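# Shut the case lid and secure its draw latch

## Task

Bring the case lid down to closed, then engage the draw latch so that the lid remains shut without the robot holding it.

## Robot and tools

Robot: two 6-joint arms, left_arm and right_arm, each with a parallel two-finger gripper. Each base sits on a tilted plate; both plates hang from one metal frame behind the arms, and a "too close" message treats a plate and its half of the frame as part of that arm. Calibrated bases in the scene frame: left_arm at (-0.003, +0.337, +0.177) m, right_arm at (+0.029, -0.326, +0.177) m, both turned slightly (quat_wxyz given in the setup).

Frames: the scene frame has its origin at table-top height midway between the nominal bases, +z up, +x forward over the table, and left_arm on the +y side (arm names do not match image sides). Fixed cameras and the table use the scene frame. Each arm reports its gripper pose (end_effector_position in m, end_effector_quat_wxyz) and its wrist camera pose in its own base frame; these can be off by a few cm. The gripper's fingers point along its +z and close along its y; the reported point sits between the pads, about 1 cm behind the tips.

Joint order in every row and list: waist, shoulder, elbow, wrist pitch, wrist yaw, wrist roll. Stated ranges (rad): waist -2.618..3.054, shoulder 0..3.142, elbow 0..3.142, wrist pitch -1.571..1.571, wrist yaw -1.571..1.571, wrist roll -2.094..2.094; true ends may differ by up to 0.059 rad.

execute_actions(actions, cameras): actions is a list of actions; each action is a list of up to 15 rows, each row run for one 1/30 s step, the last row repeated to fill 15 steps (0.5 s). One row is 14 numbers in [-1, 1], always for both arms: left_arm's 6 joint numbers then its gripper opening, then the same 7 for right_arm. Joint numbers are scaled offsets, not poses: they add to the Joint targets standing at the start of that action (not to the previous row), with 1.0 = 1.202 rad waist, 1.258 shoulder, 1.3 elbow, 2.073 wrist pitch, 2.022 wrist yaw and roll. So repeating the same offset in a later action moves further. The opening number is absolute: +1 fully open, -1 closed; resend the current value to keep a gripper as is (0 means half-open). An action asking a joint more than 0.059 rad beyond its range is rejected for both arms; a malformed action or a bad first action rejects the whole call. An empty actions list just reports state. cameras lists names (cam_high, cam_low, cam_left_wrist, cam_right_wrist); omitted/null/["all"] gives all, [] gives none.

move(target, speed, blend, opening_speed, blocking, cameras): target is one 14-number row or a list of up to 15 rows, same layout and scaling; every row's offsets count from the Joint targets at the call, not from the previous row. All joints of both arms travel in step, so grippers follow curves. speed is the top rate in rad/s of the joint with most to travel, 0.01 to 2, default 0.5 (one value or one per target). blend (rad) rounds corners between list targets; 0 stops at each. opening_speed (0.2 or more, per second on the -1..+1 scale) ramps gripper openings. blocking=false returns after about 0.5 s while the move continues. Paths take at least 0.5 s, are cut short beyond 10 s, and do not avoid obstacles or the other arm. The extra "move:" line gives the ending (done, off_target, moving, held, fault), limits=held if steps were withheld, and per arm the worst joint error over 0.035 rad.

wait(seconds 0..10): lets the scene run holding commands; a running move continues. stop: brakes a running move. zoom_image(camera, region=[x0, y0, x1, y1] in pixels, top-left origin, at most 504x504) enlarges part of the latest image (images 672x504). show_instructions shows the reference image(s) for the scene; read_manual gives licence texts; finished_scene(scene 1 or 2) ends the scene irreversibly and must be called once the latch is closed.

Result lines: Joint positions and Joint velocities per arm (rad, rad/s), each block ending with the gripper gap in m (0.093 fully open) and its rate; Joint targets (base for next offsets); Tool commands; grip_measured (-1..+1 motor position; pads meet near -0.94, each mm of object width adds about 0.0208, so it barely reveals contact); Joint torques (positive toward larger angle; joints 1-3 wrap at ±28 N m); some step readings. "joint sent to its limit" means a joint reached its end; "joint command not followed" means the clearance check altered targets; "within noise" means an arm is still. MOTOR HOT warns at 75 °C; at 90 °C an over-temperature fault folds that arm for the rest of the scene.

Motion limits: each joint target can lead its measured angle only by 0.202 (waist), 0.258 (shoulder), 0.3 (elbow), 0.573 (wrist pitch), 0.522 (yaw, roll) rad per step, and targets putting the gripper over 200 mm from its measured spot are scaled back, so big offsets need several actions. Friction and gravity can leave joints short, especially at long reach.

Cautions: do not let anything fall or leave anything off the table; avoid slams, fast hard contacts, hard pressing and any collision between the arms (which can end the scene). To stop an arm pushing, command its targets back past its measured position. Avoid long stretched-out holds or pushing at unreachable poses, which heat motors. Brief external tugs may occur.

Each tool is called after "Call:" as name(argument=value, ...), one argument or row to a line, values as JSON.

Reference images:

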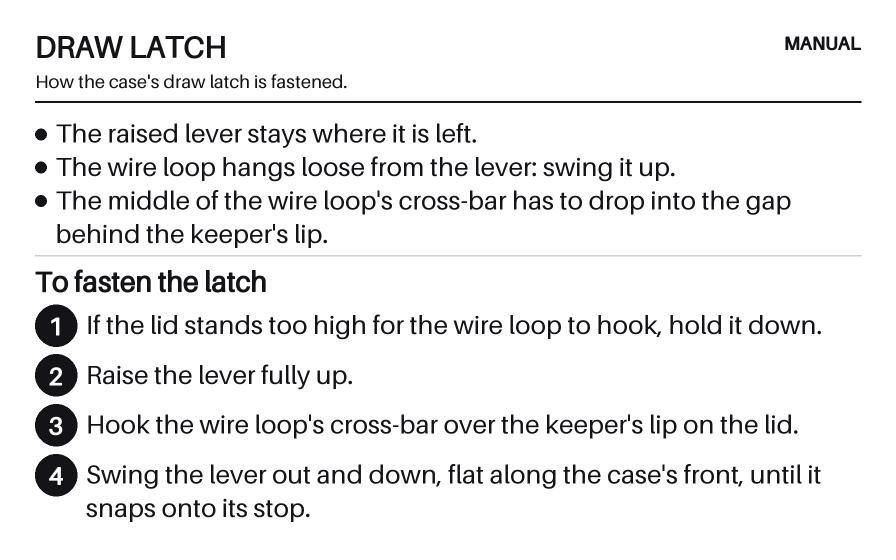

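## Session

Call:
execute_actions(
  actions=[],
)

Scene clock: 0.00 s.
left_arm: end_effector_position=(+0.1475, -0.5665, +0.1092) grip_measured=+1.000 end_effector_quat_wxyz=(+0.532, +0.617, +0.556, -0.167) | right_arm: end_effector_position=(+0.1339, -0.3165, +0.2517) grip_measured=+1.000 end_effector_quat_wxyz=(+0.358, +0.711, +0.559, -0.232)
Joint positions: left_arm=[-1.378 2.104 1.279 0.427 -0.218 0.441 0.093] | right_arm=[-0.993 1.191 1.152 -0.712 0.369 0.653 0.093]
Joint velocities: within noise
Joint torques (N m): no reading
Motor temperatures (°C): left_arm=[28 38 37 29 27 27 24] | right_arm=[26 36 39 29 24 27 24]
Heat: left arm: 38 °C; right arm: 39 °C.
Joint targets: left_arm=[-1.379 2.085 1.293 0.440 -0.218 0.441] | right_arm=[-0.993 1.187 1.159 -0.715 0.368 0.653]
Tool commands: left_gripper/opening=+1.0 right_gripper/opening=+1.0

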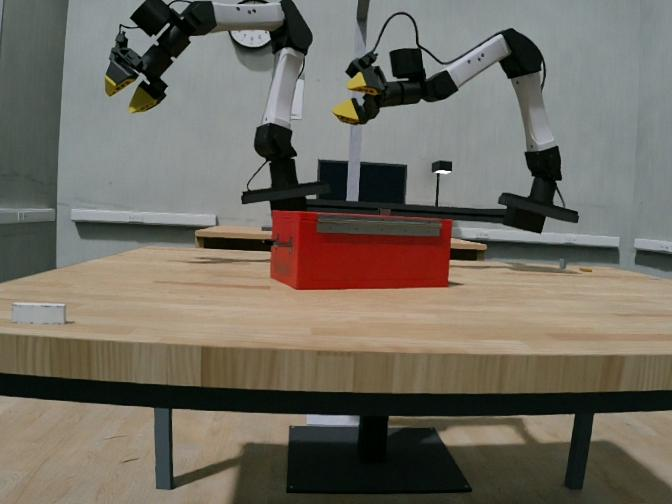

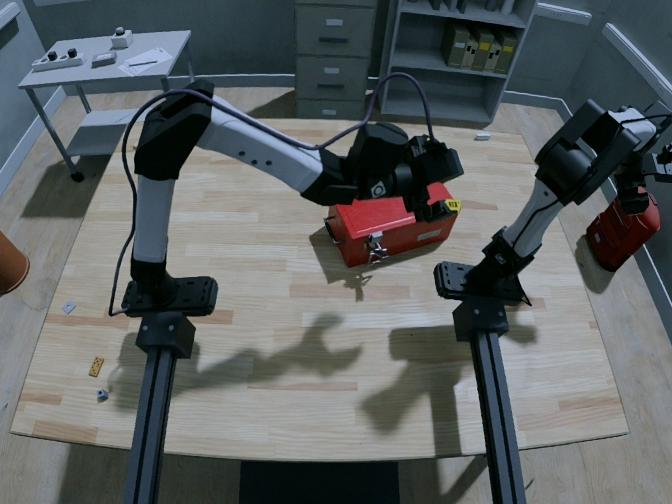

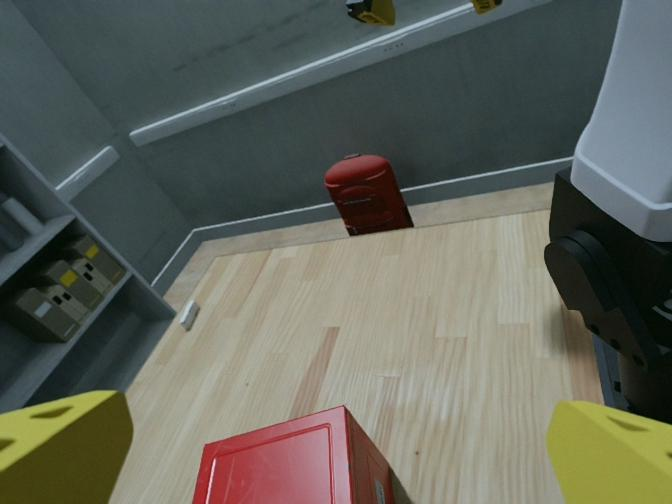

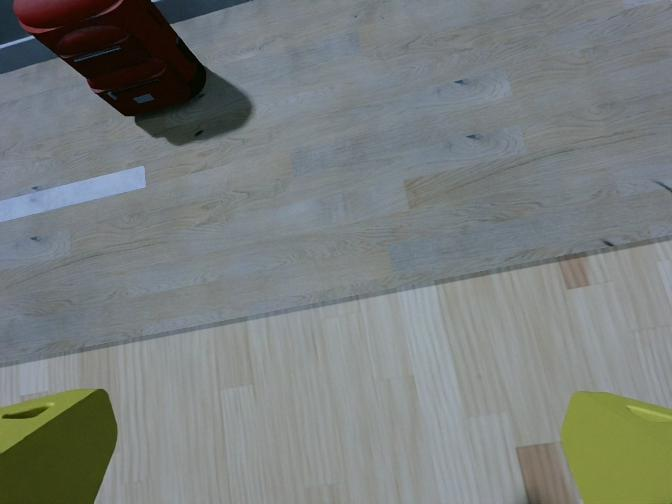

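Call:
zoom_image(
  camera="cam_low",
  region=[300, 170, 480, 305],
)

Call:
zoom_image(
  camera="cam_high",
  region=[240, 190, 470, 300],
)

Scaled by 2.800 from the camera's 672x504 image, which has a finer 960x720 frame.

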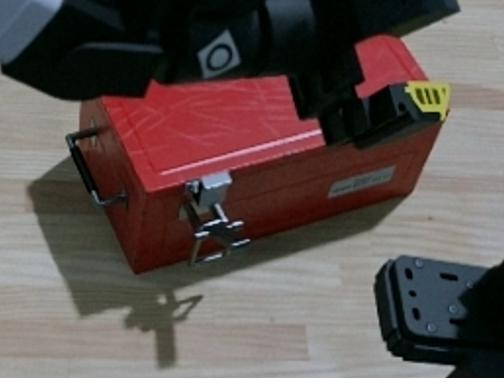

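Scaled by 2.191 from the camera's 672x504 image, which has a finer 960x720 frame.

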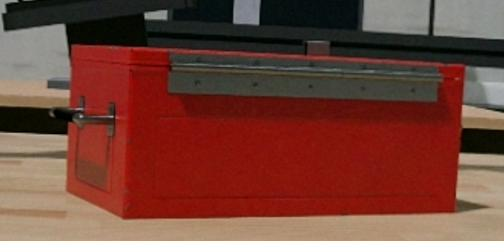

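Call:
move(
  target=[0.648,-0.783,-0.148,-0.55,0.108,-0.218,1,0,0,0,0,0,0,1],
  speed=0.8,
)

Scene clock: 44.70 s.
left_arm: end_effector_position=(+0.2749, -0.1885, +0.2584) grip_measured=+1.000 end_effector_quat_wxyz=(+0.411, +0.272, +0.861, -0.122) | right_arm: end_effector_position=(+0.1339, -0.3165, +0.2517) grip_measured=+1.000 end_effector_quat_wxyz=(+0.358, +0.711, +0.559, -0.232)
Joint positions: left_arm=[-0.606 1.104 1.114 -0.695 -0.009 0.011 0.093] | right_arm=[-0.993 1.191 1.152 -0.712 0.369 0.653 0.093]
Joint velocities: within noise
Joint torques (N m): left_arm=[-0.54 -2.81 6.69 2.13 0.2 -0.09] | right_arm=[0.34 -6.82 7.58 1.92 0.39 0.07]
Motor temperatures (°C): left_arm=[28 55 43 39 27 27 24] | right_arm=[25 37 48 31 24 27 24]
Heat: left arm: 55 °C; right arm: 48 °C.
Joint targets: left_arm=[-0.600 1.100 1.101 -0.700 0.000 0.000] | right_arm=[-0.993 1.187 1.159 -0.715 0.368 0.653]
move: done

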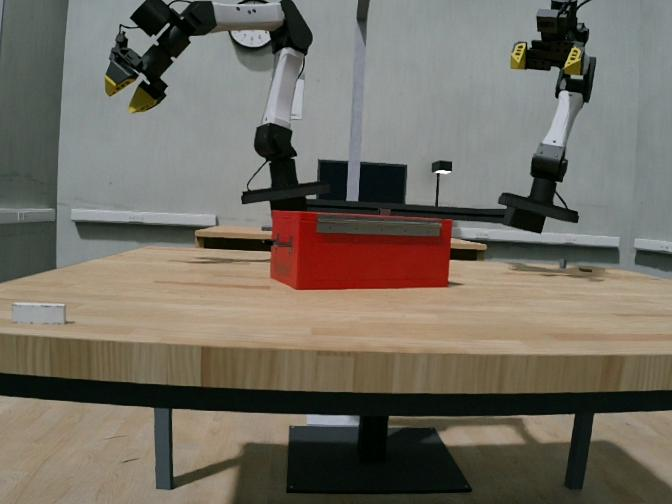

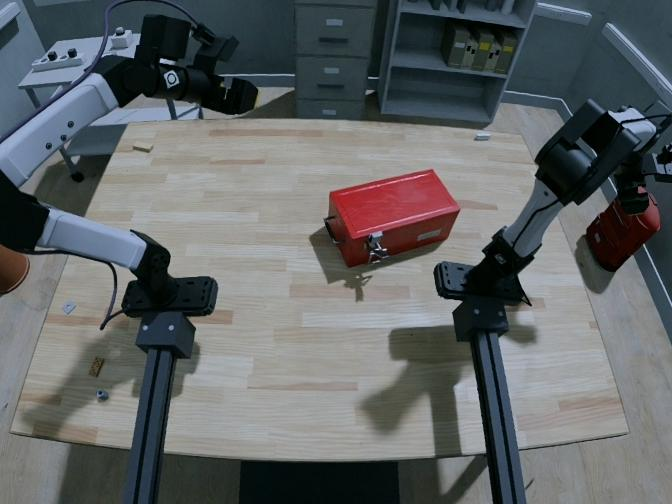

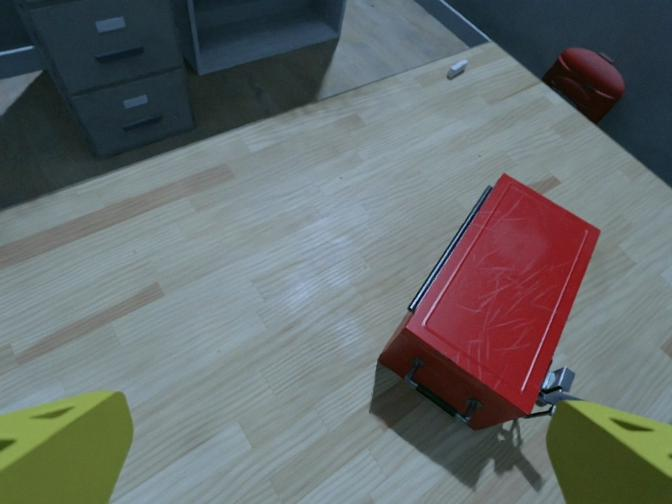

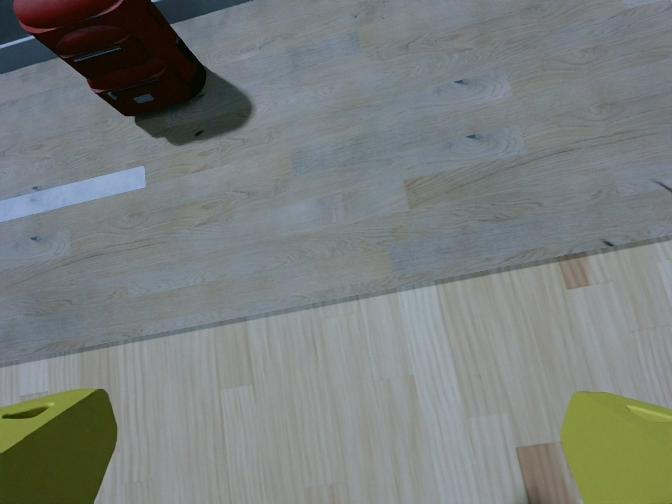

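Call:
zoom_image(
  camera="cam_left_wrist",
  region=[480, 330, 640, 450],
)

Call:
zoom_image(
  camera="cam_low",
  region=[310, 200, 430, 290],
)

Scaled by 3.150 from the camera's 672x504 image, which has a finer 960x720 frame.

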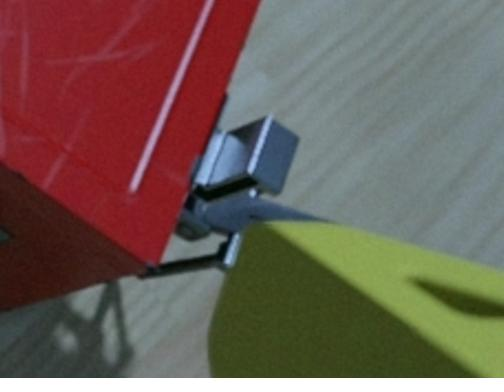

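Scaled by 4.200 from the camera's 672x504 image, which has a finer 960x720 frame.

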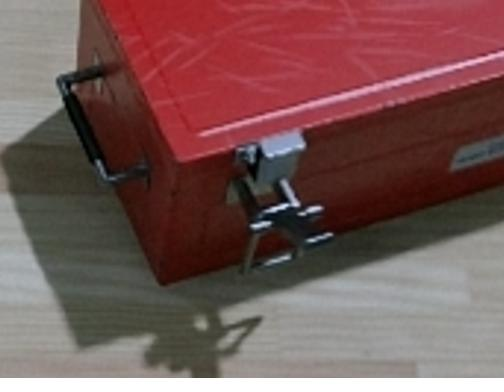

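Call:
move(
  target=[0,0,0,0,0,0,1,1.0,-0.35,-0.35,-0.021,-0.182,-0.323,1],
  speed=0.9,
  cameras=[],
)

Call:
move(
  target=[0,0,0,0,0,0,1,0.567,-0.204,-0.274,0,0,0,1],
  speed=0.7,
)

Scene clock: 63.80 s.
left_arm: end_effector_position=(+0.2746, -0.1885, +0.2580) grip_measured=+1.000 end_effector_quat_wxyz=(+0.410, +0.272, +0.862, -0.122) | right_arm: end_effector_position=(+0.2418, +0.0482, +0.1757) grip_measured=+1.000 end_effector_quat_wxyz=(+0.384, -0.088, +0.919, +0.035)
Joint positions: left_arm=[-0.606 1.104 1.114 -0.697 -0.009 0.01 0.093] | right_arm=[0.206 0.753 0.721 -0.748 0.014 0.01 0.093]
Joint velocities: within noise
Joint torques (N m): left_arm=[-0.58 -2.78 6.67 2.14 0.19 -0.08] | right_arm=[0.59 -1.7 5.76 2.11 -0.07 0.01]
Motor temperatures (°C): left_arm=[28 47 43 38 27 27 24] | right_arm=[25 37 48 31 24 27 24]
Heat: left arm: 47 °C; right arm: 48 °C.
Joint targets: left_arm=[-0.600 1.100 1.101 -0.700 0.000 0.000] | right_arm=[0.209 0.747 0.704 -0.759 0.000 0.000]
move: done
No camera images: "cameras" was empty.

Scene clock: 65.20 s.
left_arm: end_effector_position=(+0.2746, -0.1885, +0.2580) grip_measured=+1.000 end_effector_quat_wxyz=(+0.410, +0.272, +0.862, -0.122) | right_arm: end_effector_position=(+0.1223, +0.1479, +0.0783) grip_measured=+1.000 end_effector_quat_wxyz=(+0.303, -0.399, +0.853, +0.142)
Joint positions: left_arm=[-0.606 1.104 1.114 -0.697 -0.009 0.01 0.093] | right_arm=[0.885 0.497 0.364 -0.754 0.006 0.008 0.093]
Joint velocities: within noise
Joint torques (N m): left_arm=[-0.59 -2.78 6.72 2.14 0.19 -0.07] | right_arm=[0.5 0.4 5.9 2.22 0.04 0]
Motor temperatures (°C): left_arm=[28 47 43 38 27 27 24] | right_arm=[25 37 48 31 24 27 24]
Heat: left arm: 47 °C; right arm: 48 °C.
Joint targets: left_arm=[-0.600 1.100 1.101 -0.700 0.000 0.000] | right_arm=[0.891 0.491 0.348 -0.759 0.000 0.000]
move: done

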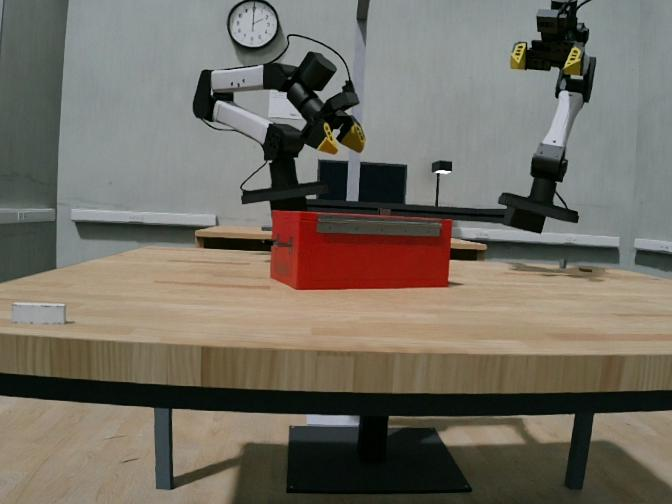

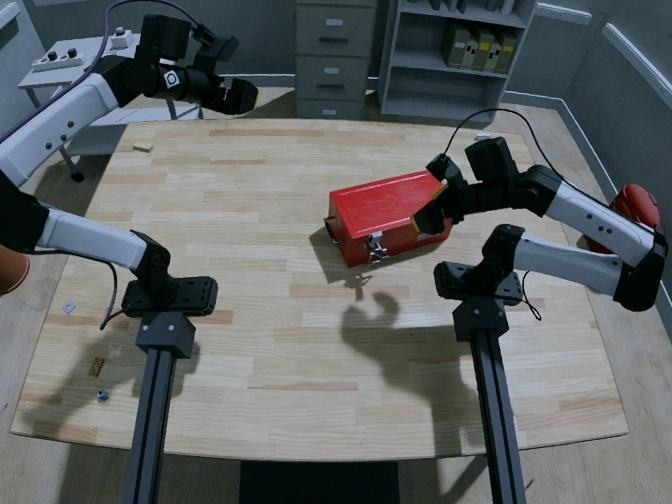

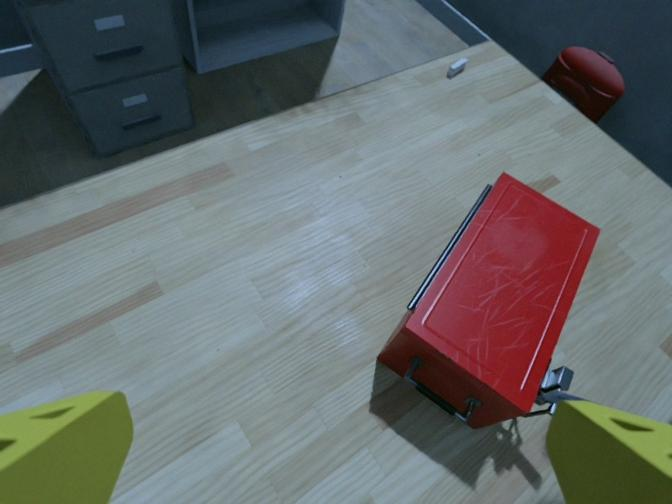

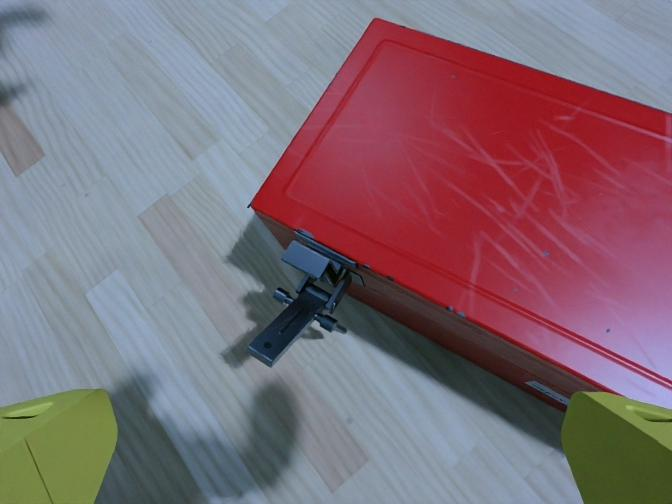

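Call:
zoom_image(
  camera="cam_right_wrist",
  region=[220, 200, 400, 380],
)

Call:
zoom_image(
  camera="cam_low",
  region=[350, 220, 400, 270],
)

Call:
zoom_image(
  camera="cam_left_wrist",
  region=[510, 350, 590, 430],
)

Scaled by 2.800 from the camera's 672x504 image, which has a finer 960x720 frame.

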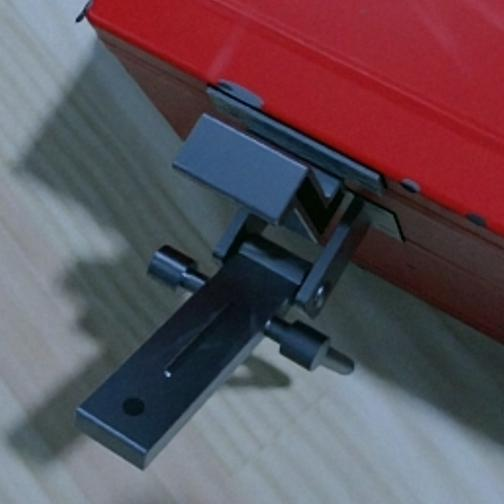

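Scaled by 10.080 from the camera's 672x504 image, which has a finer 960x720 frame.

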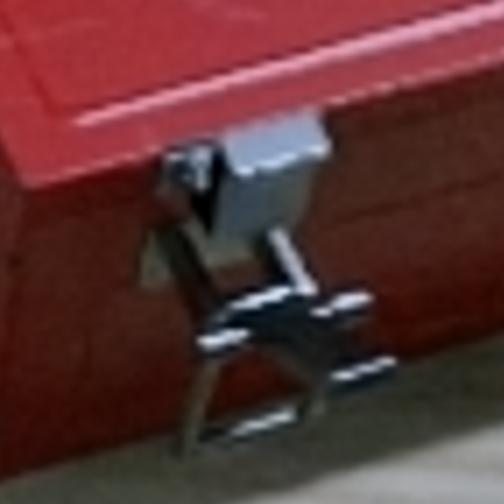

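Scaled by 6.300 from the camera's 672x504 image, which has a finer 960x720 frame.

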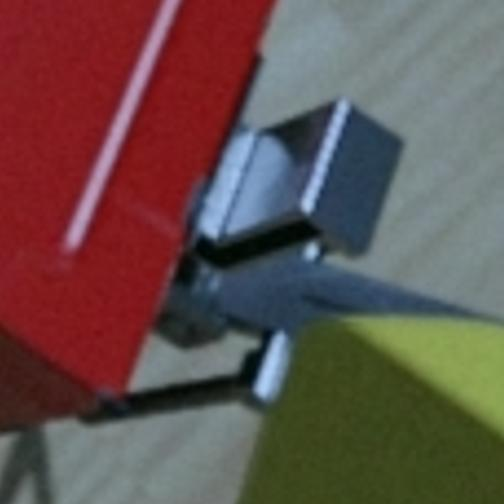

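Call:
move(
  target=[
    [-0.749,0.159,-0.347,0.193,-0.247,0,1,0,0,0,0,0,0,1],
    [-0.902,1.0,-0.347,0.942,-0.463,0,1,0,0,0,0,0,0,1],
  ],
  speed=0.8,
  blend=0.1,
)

Call:
zoom_image(
  camera="cam_left_wrist",
  region=[200, 120, 500, 345],
)

Scene clock: 128.57 s.
left_arm: end_effector_position=(+0.0918, -0.4059, -0.0263) grip_measured=+1.000 end_effector_quat_wxyz=(+0.598, +0.411, +0.681, -0.094) | right_arm: end_effector_position=(+0.1223, +0.1479, +0.0784) grip_measured=+1.000 end_effector_quat_wxyz=(+0.304, -0.399, +0.853, +0.142)
Joint positions: left_arm=[-1.678 2.348 0.663 1.225 -0.927 0.009 0.093] | right_arm=[0.885 0.497 0.364 -0.754 0.006 0.008 0.093]
Joint velocities: within noise
Joint torques (N m): left_arm=[-1.32 -7.91 2.86 2.42 -0.21 -0.1] | right_arm=[0.5 0.38 5.9 2.23 0.05 0]
Motor temperatures (°C): left_arm=[28 40 42 39 27 27 23] | right_arm=[25 34 44 34 24 27 23]
Heat: left arm: 42 °C; right arm: 44 °C.
Joint targets: left_arm=[-1.684 2.358 0.650 1.252 -0.936 0.000] | right_arm=[0.891 0.490 0.348 -0.759 0.000 0.000]
move: done

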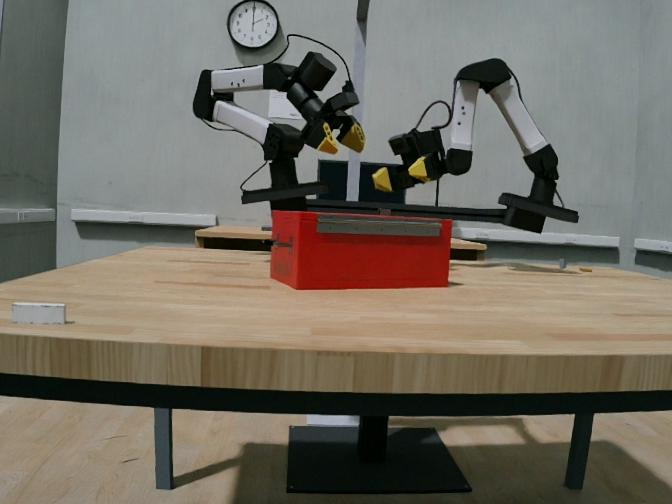

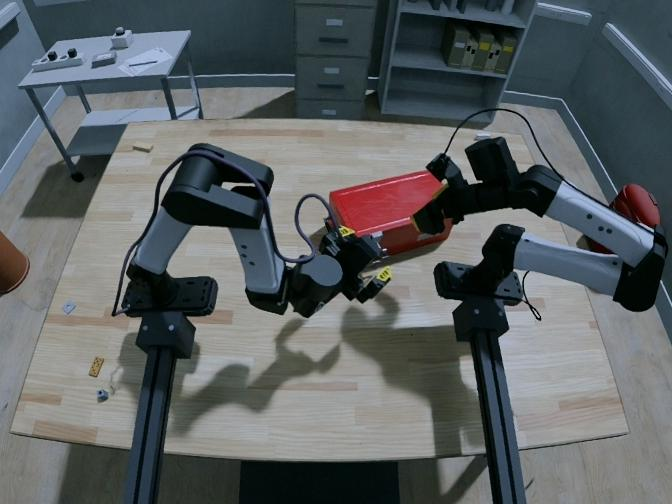

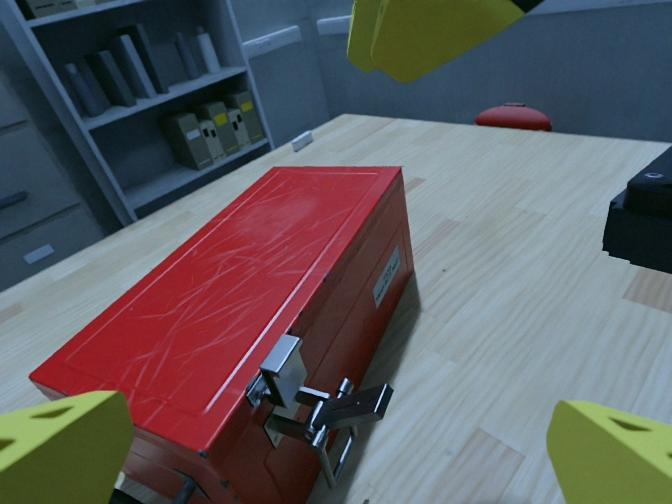

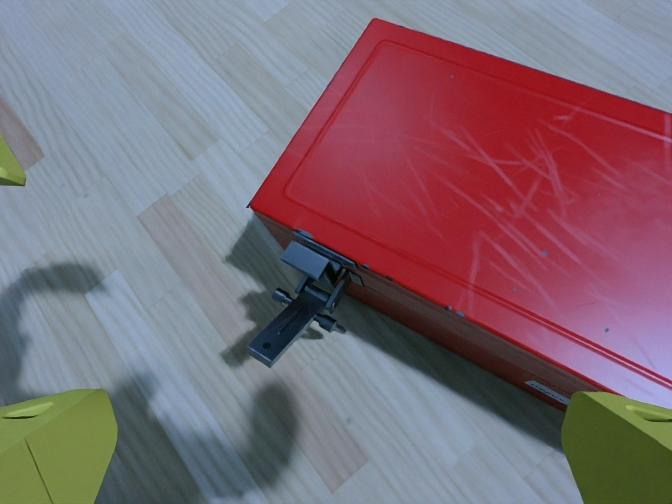

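Scaled by 1.680 from the camera's 672x504 image, which has a finer 960x720 frame.

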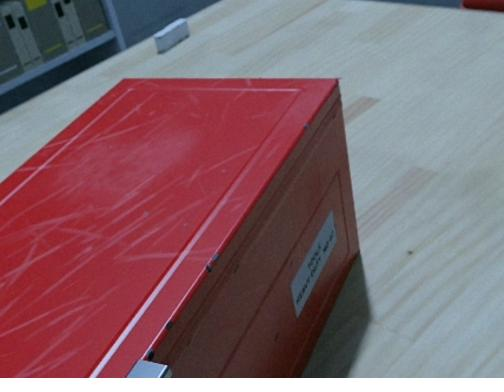

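Call:
zoom_image(
  camera="cam_left_wrist",
  region=[230, 325, 410, 500],
)

Scaled by 2.800 from the camera's 672x504 image, which has a finer 960x720 frame.

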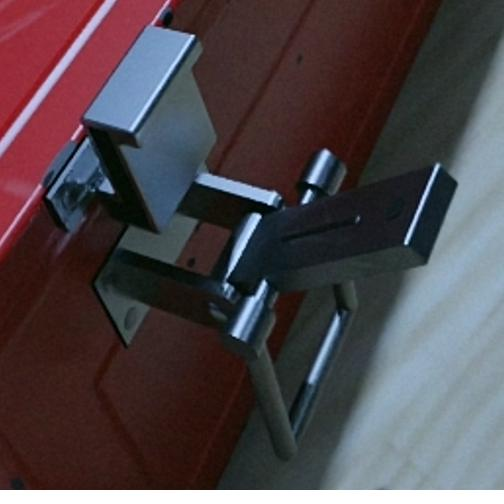

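Call:
move(
  target=[0.265,0.192,-0.008,0.073,0.261,0,-0.6,0,0,0,0,0,0,1],
  speed=0.6,
)

Call:
zoom_image(
  camera="cam_left_wrist",
  region=[180, 220, 500, 460],
)

Call:
zoom_image(
  camera="cam_right_wrist",
  region=[150, 180, 420, 400],
)

Scene clock: 274.17 s.
left_arm: end_effector_position=(+0.1480, -0.3826, -0.1198) grip_measured=-0.598 end_effector_quat_wxyz=(+0.481, +0.468, +0.725, -0.155) | right_arm: end_effector_position=(+0.1223, +0.1479, +0.0784) grip_measured=+1.000 end_effector_quat_wxyz=(+0.304, -0.399, +0.853, +0.142)
Joint positions: left_arm=[-1.369 2.588 0.647 1.376 -0.417 0.009 0.016] | right_arm=[0.885 0.497 0.364 -0.754 0.006 0.008 0.093]
Joint velocities: within noise
Joint torques (N m): left_arm=[-0.94 -8.16 1.91 2.64 0.03 -0.09] | right_arm=[0.5 0.39 5.9 2.22 0.04 0]
Motor temperatures (°C): left_arm=[28 47 36 43 27 26 23] | right_arm=[25 31 44 36 24 27 23]
Heat: left arm: 47 °C; right arm: 44 °C.
Joint targets: left_arm=[-1.366 2.600 0.640 1.404 -0.408 0.000] | right_arm=[0.891 0.490 0.348 -0.759 0.000 0.000]
move: done

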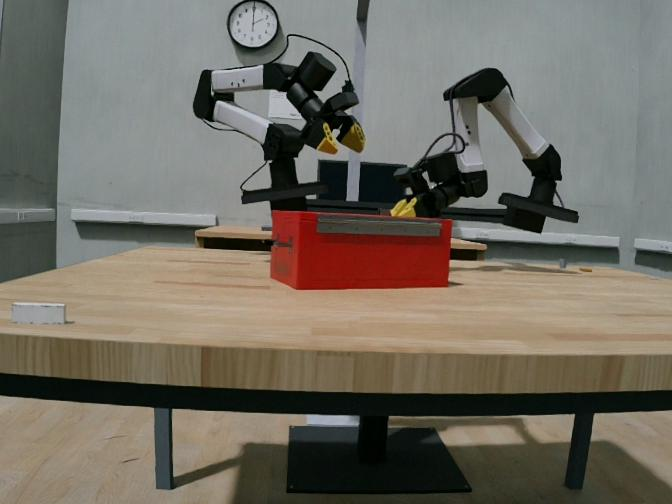

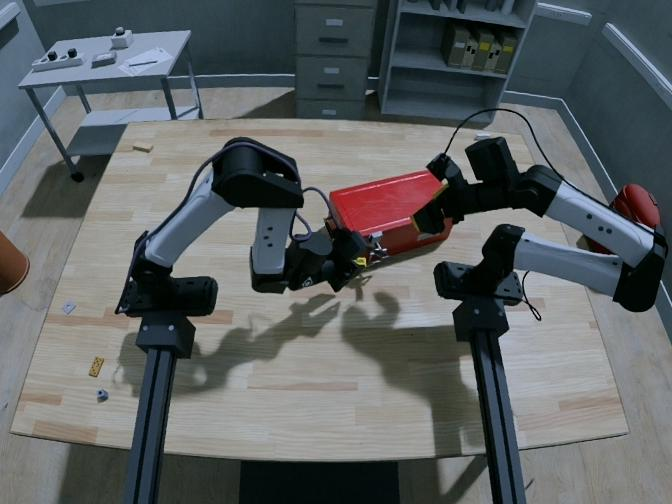

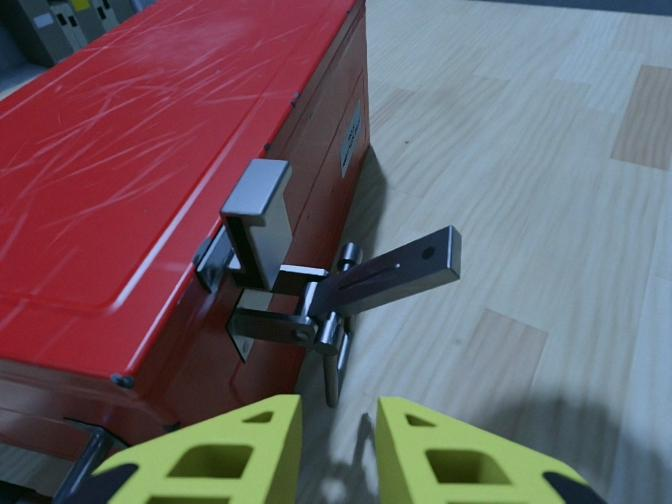

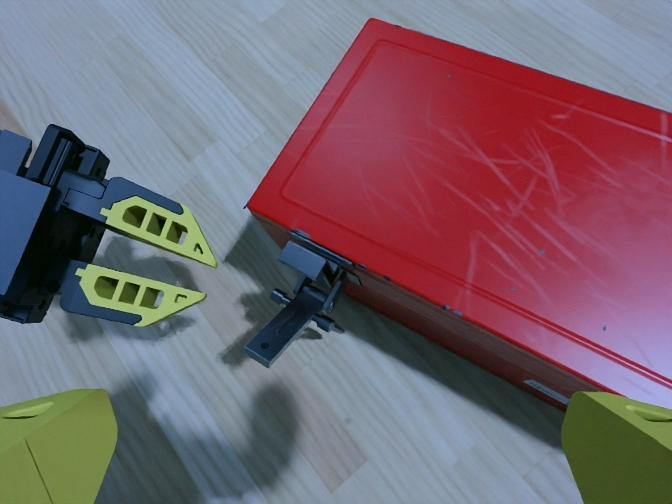

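Scaled by 1.575 from the camera's 672x504 image, which has a finer 960x720 frame.

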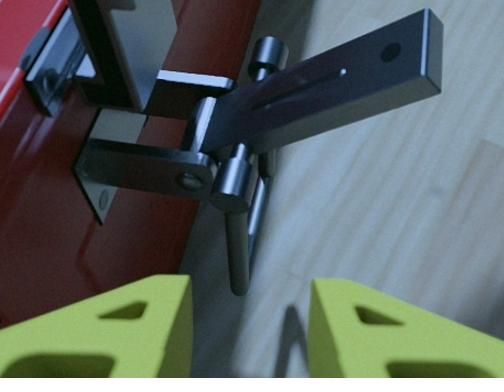

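Scaled by 1.867 from the camera's 672x504 image, which has a finer 960x720 frame.

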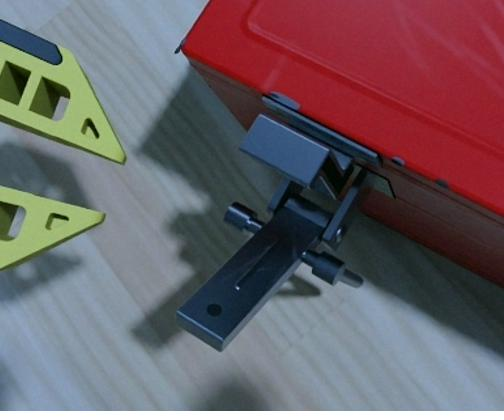

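Call:
move(
  target=[0.041,0.229,0.138,0.062,0.025,0,-0.6,0,0,0,0,0,0,1],
  speed=0.4,
  cameras=["cam_left_wrist","cam_right_wrist"],
)

Call:
zoom_image(
  camera="cam_left_wrist",
  region=[180, 220, 500, 460],
)

Call:
zoom_image(
  camera="cam_right_wrist",
  region=[150, 180, 420, 400],
)

Scene clock: 304.60 s.
left_arm: end_effector_position=(+0.1575, -0.3767, -0.1854) grip_measured=-0.598 end_effector_quat_wxyz=(+0.471, +0.464, +0.732, -0.162) | right_arm: end_effector_position=(+0.1223, +0.1479, +0.0784) grip_measured=+1.000 end_effector_quat_wxyz=(+0.304, -0.399, +0.853, +0.142)
Joint positions: left_arm=[-1.323 2.876 0.802 1.504 -0.367 0.009 0.016] | right_arm=[0.885 0.497 0.364 -0.754 0.006 0.008 0.093]
Joint velocities: within noise
Joint torques (N m): left_arm=[-0.76 -8.88 3.44 2.65 0.05 -0.08] | right_arm=[0.49 0.39 5.9 2.22 0.04 0]
Motor temperatures (°C): left_arm=[28 49 35 49 27 26 23] | right_arm=[25 31 44 37 24 26 23]
Heat: left arm: 49 °C; right arm: 44 °C.
Joint targets: left_arm=[-1.317 2.888 0.819 1.532 -0.358 0.000] | right_arm=[0.891 0.490 0.348 -0.759 0.000 0.000]
move: done
Images, in order (width x height): cam_left_wrist 672x504, cam_right_wrist 672x504.

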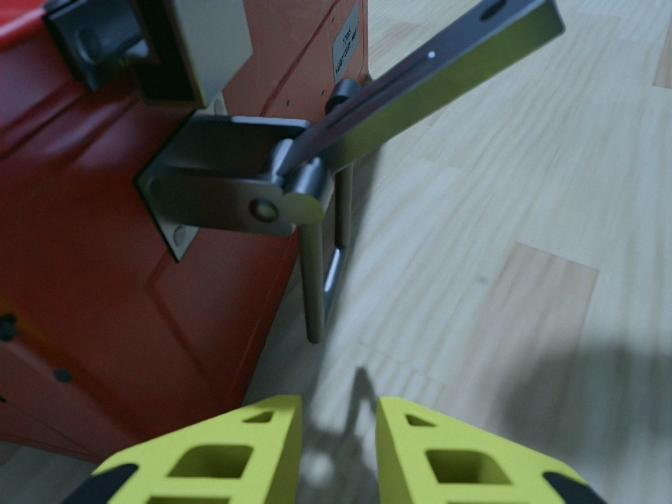

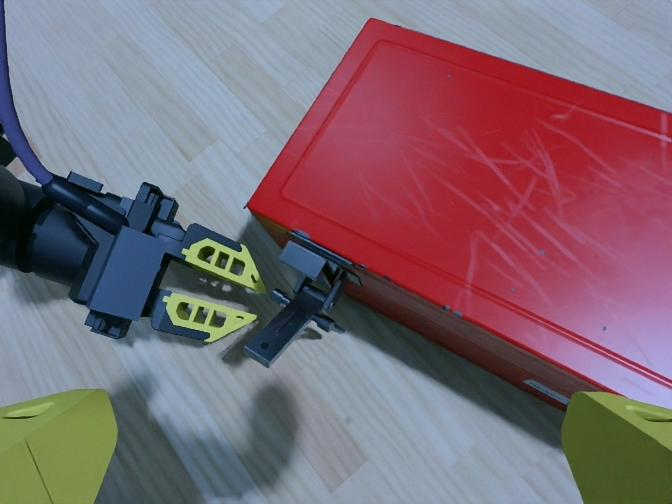

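Scaled by 1.575 from the camera's 672x504 image, which has a finer 960x720 frame.

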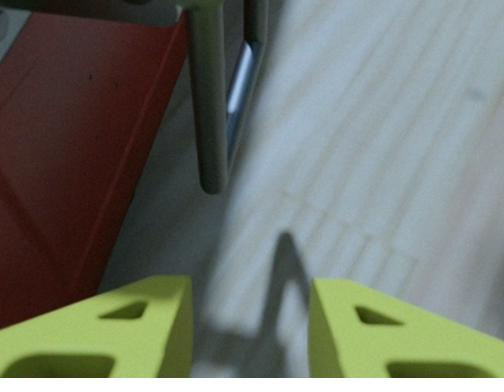

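Scaled by 1.867 from the camera's 672x504 image, which has a finer 960x720 frame.

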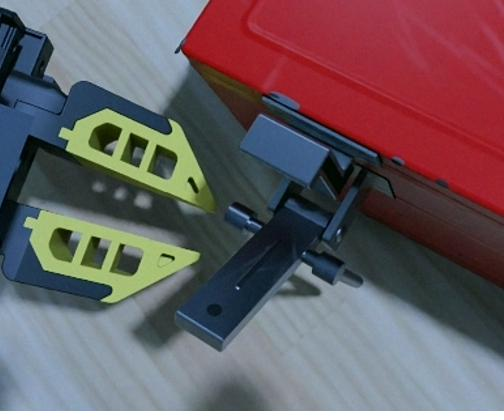

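Call:
move(
  target=[0.042,0.026,0.095,-0.028,0.019,0,-0.6,0,0,0,0,0,0,1],
  speed=0.25,
  cameras=["cam_left_wrist","cam_right_wrist","cam_low"],
)

Call:
zoom_image(
  camera="cam_left_wrist",
  region=[180, 220, 500, 460],
)

Call:
zoom_image(
  camera="cam_right_wrist",
  region=[150, 180, 420, 400],
)

Scene clock: 316.90 s.
left_arm: end_effector_position=(+0.1814, -0.4044, -0.1847) grip_measured=-0.598 end_effector_quat_wxyz=(+0.490, +0.440, +0.730, -0.184) | right_arm: end_effector_position=(+0.1223, +0.1479, +0.0784) grip_measured=+1.000 end_effector_quat_wxyz=(+0.304, -0.399, +0.853, +0.142)
Joint positions: left_arm=[-1.272 2.903 0.926 1.478 -0.328 0.009 0.016] | right_arm=[0.885 0.497 0.364 -0.754 0.006 0.008 0.093]
Joint velocities: within noise
Joint torques (N m): left_arm=[-0.91 -9.06 3.92 2.31 0.07 -0.08] | right_arm=[0.5 0.39 5.9 2.22 0.04 0]
Motor temperatures (°C): left_arm=[28 48 35 49 26 26 23] | right_arm=[25 31 44 37 24 26 23]
Heat: left arm: 49 °C; right arm: 44 °C.
Joint targets: left_arm=[-1.266 2.920 0.943 1.474 -0.319 0.000] | right_arm=[0.891 0.490 0.348 -0.759 0.000 0.000]
move: done
Images, in order (width x height): cam_low 672x504, cam_left_wrist 672x504, cam_right_wrist 672x504.

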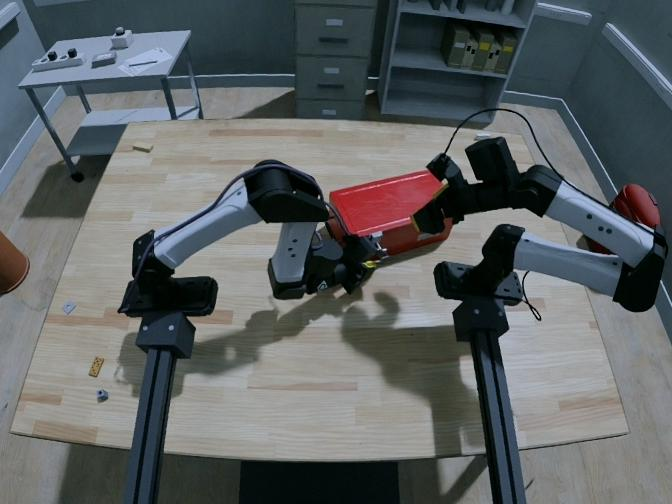

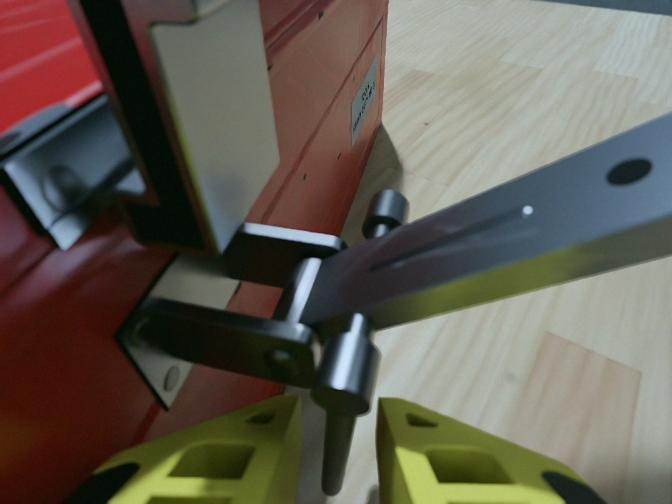

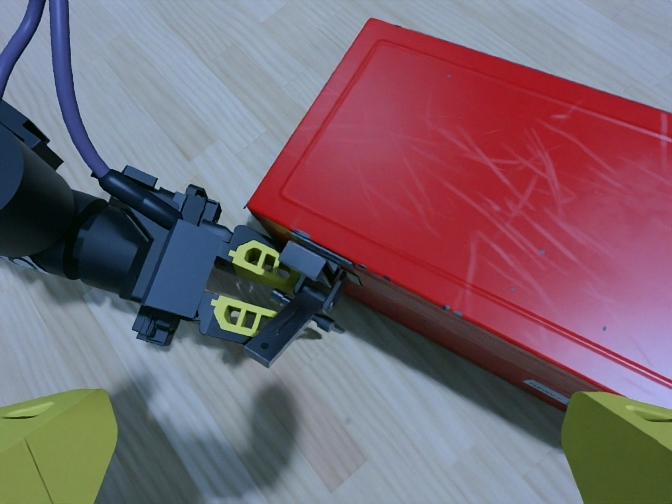

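Scaled by 1.575 from the camera's 672x504 image, which has a finer 960x720 frame.

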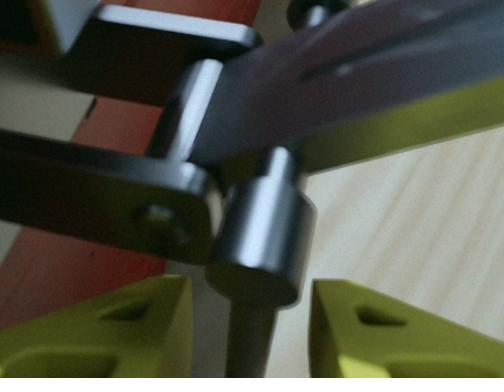

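Scaled by 1.867 from the camera's 672x504 image, which has a finer 960x720 frame.

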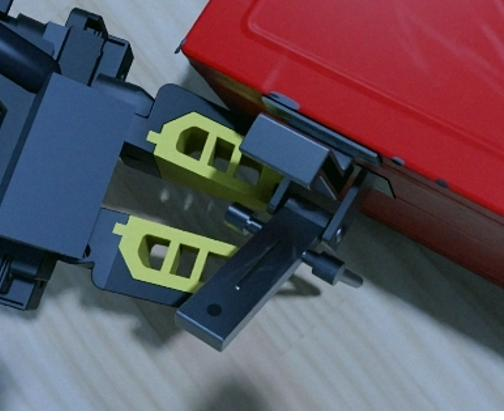

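Call:
move(
  target=[
    [0,0,0,-0.019,0,0,-0.6,0,0,0,0,0,0,1],
    [-0.062,0.021,0.019,-0.024,-0.032,0,-0.44,0,0,0,0,0,0,1],
  ],
  speed=0.2,
  cameras=["cam_left_wrist","cam_right_wrist"],
)

Call:
zoom_image(
  camera="cam_right_wrist",
  region=[150, 180, 420, 400],
)

Scene clock: 368.07 s.
left_arm: end_effector_position=(+0.1604, -0.4051, -0.2015) grip_measured=-0.442 end_effector_quat_wxyz=(+0.477, +0.464, +0.728, -0.165) | right_arm: end_effector_position=(+0.1223, +0.1479, +0.0784) grip_measured=+1.000 end_effector_quat_wxyz=(+0.304, -0.399, +0.853, +0.142)
Joint positions: left_arm=[-1.336 2.931 0.949 1.426 -0.376 0.009 0.024] | right_arm=[0.885 0.497 0.364 -0.754 0.006 0.008 0.093]
Joint velocities: within noise
Joint torques (N m): left_arm=[-1.63 -9.24 4.08 2.29 -0.11 -0.08] | right_arm=[0.5 0.38 5.91 2.22 0.04 0]
Motor temperatures (°C): left_arm=[27 50 35 46 26 26 23] | right_arm=[24 30 44 37 24 26 23]
Heat: left arm: 50 °C; right arm: 44 °C.
Joint targets: left_arm=[-1.340 2.947 0.967 1.424 -0.384 0.000] | right_arm=[0.891 0.490 0.348 -0.759 0.000 0.000]
move: done
Images, in order (width x height): cam_left_wrist 672x504, cam_right_wrist 672x504.

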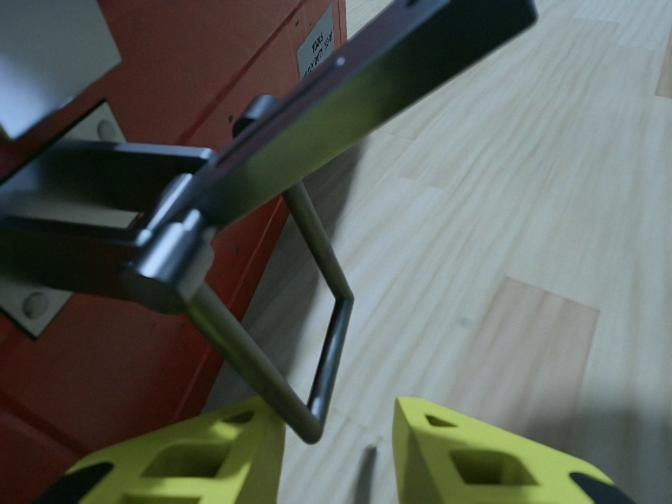

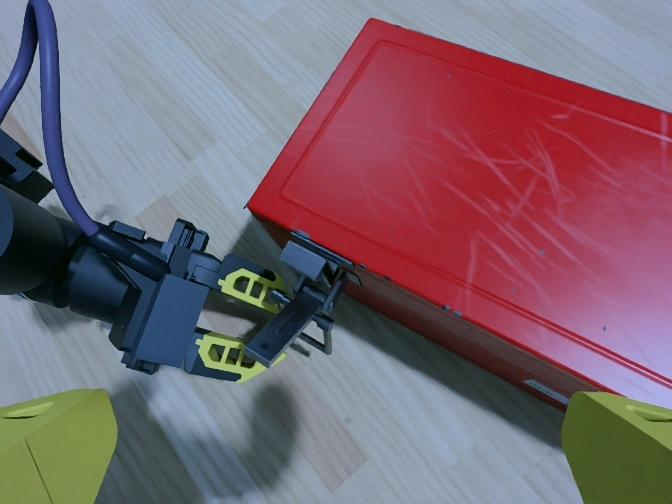

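Scaled by 1.867 from the camera's 672x504 image, which has a finer 960x720 frame.

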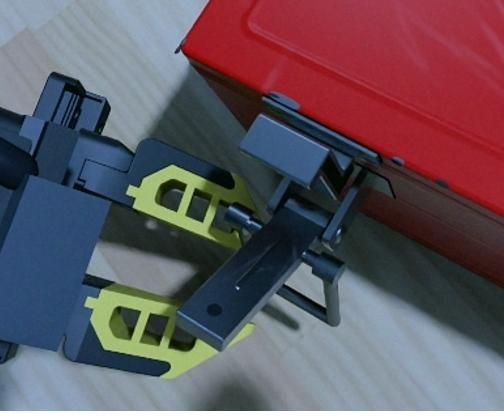

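Call:
move(
  target=[
    [-0.046,-0.033,-0.008,-0.018,-0.027,0,-0.316,0,0,0,0,0,0,1],
    [-0.068,-0.068,-0.022,-0.034,-0.039,0,-0.316,0,0,0,0,0,0,1],
  ],
  speed=0.2,
  cameras=["cam_left_wrist","cam_right_wrist"],
)

Call:
zoom_image(
  camera="cam_right_wrist",
  region=[150, 180, 420, 400],
)

Scene clock: 374.60 s.
left_arm: end_effector_position=(+0.1382, -0.4077, -0.2043) grip_measured=-0.317 end_effector_quat_wxyz=(+0.474, +0.485, +0.721, -0.141) | right_arm: end_effector_position=(+0.1223, +0.1479, +0.0784) grip_measured=+1.000 end_effector_quat_wxyz=(+0.304, -0.399, +0.853, +0.142)
Joint positions: left_arm=[-1.416 2.913 0.949 1.357 -0.453 0.009 0.03] | right_arm=[0.885 0.497 0.364 -0.754 0.006 0.008 0.093]
Joint velocities: within noise
Joint torques (N m): left_arm=[-1.74 -15.38 1.4 2.23 -0.15 -0.09] | right_arm=[0.49 0.39 5.9 2.22 0.04 0]
Motor temperatures (°C): left_arm=[28 51 35 46 26 26 23] | right_arm=[24 30 44 37 24 26 23]
Heat: left arm: 51 °C; right arm: 44 °C.
Joint targets: left_arm=[-1.422 2.861 0.938 1.354 -0.463 0.000] | right_arm=[0.891 0.490 0.348 -0.759 0.000 0.000]
move: off_target (left_arm); left_arm: the shoulder is farthest, 0.051 rad from its target
Images, in order (width x height): cam_left_wrist 672x504, cam_right_wrist 672x504.

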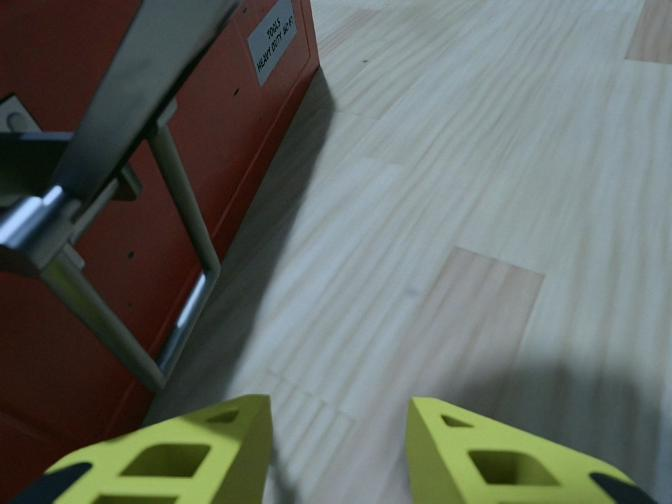

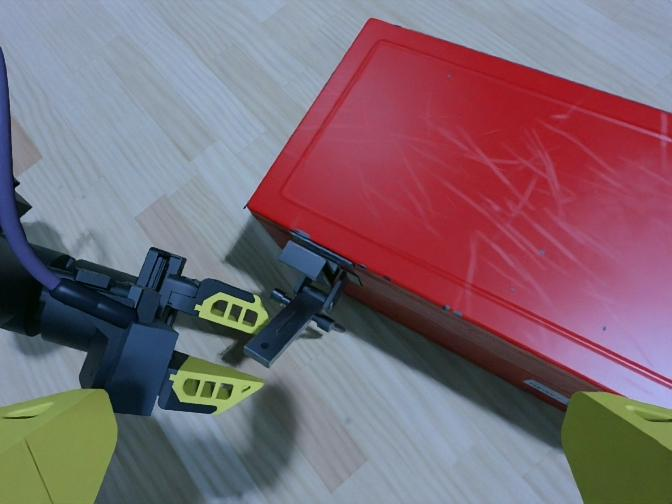

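Scaled by 1.867 from the camera's 672x504 image, which has a finer 960x720 frame.

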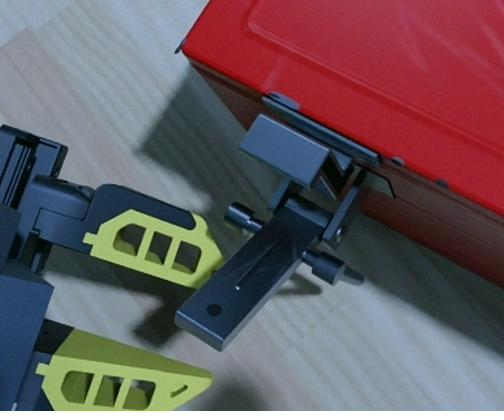

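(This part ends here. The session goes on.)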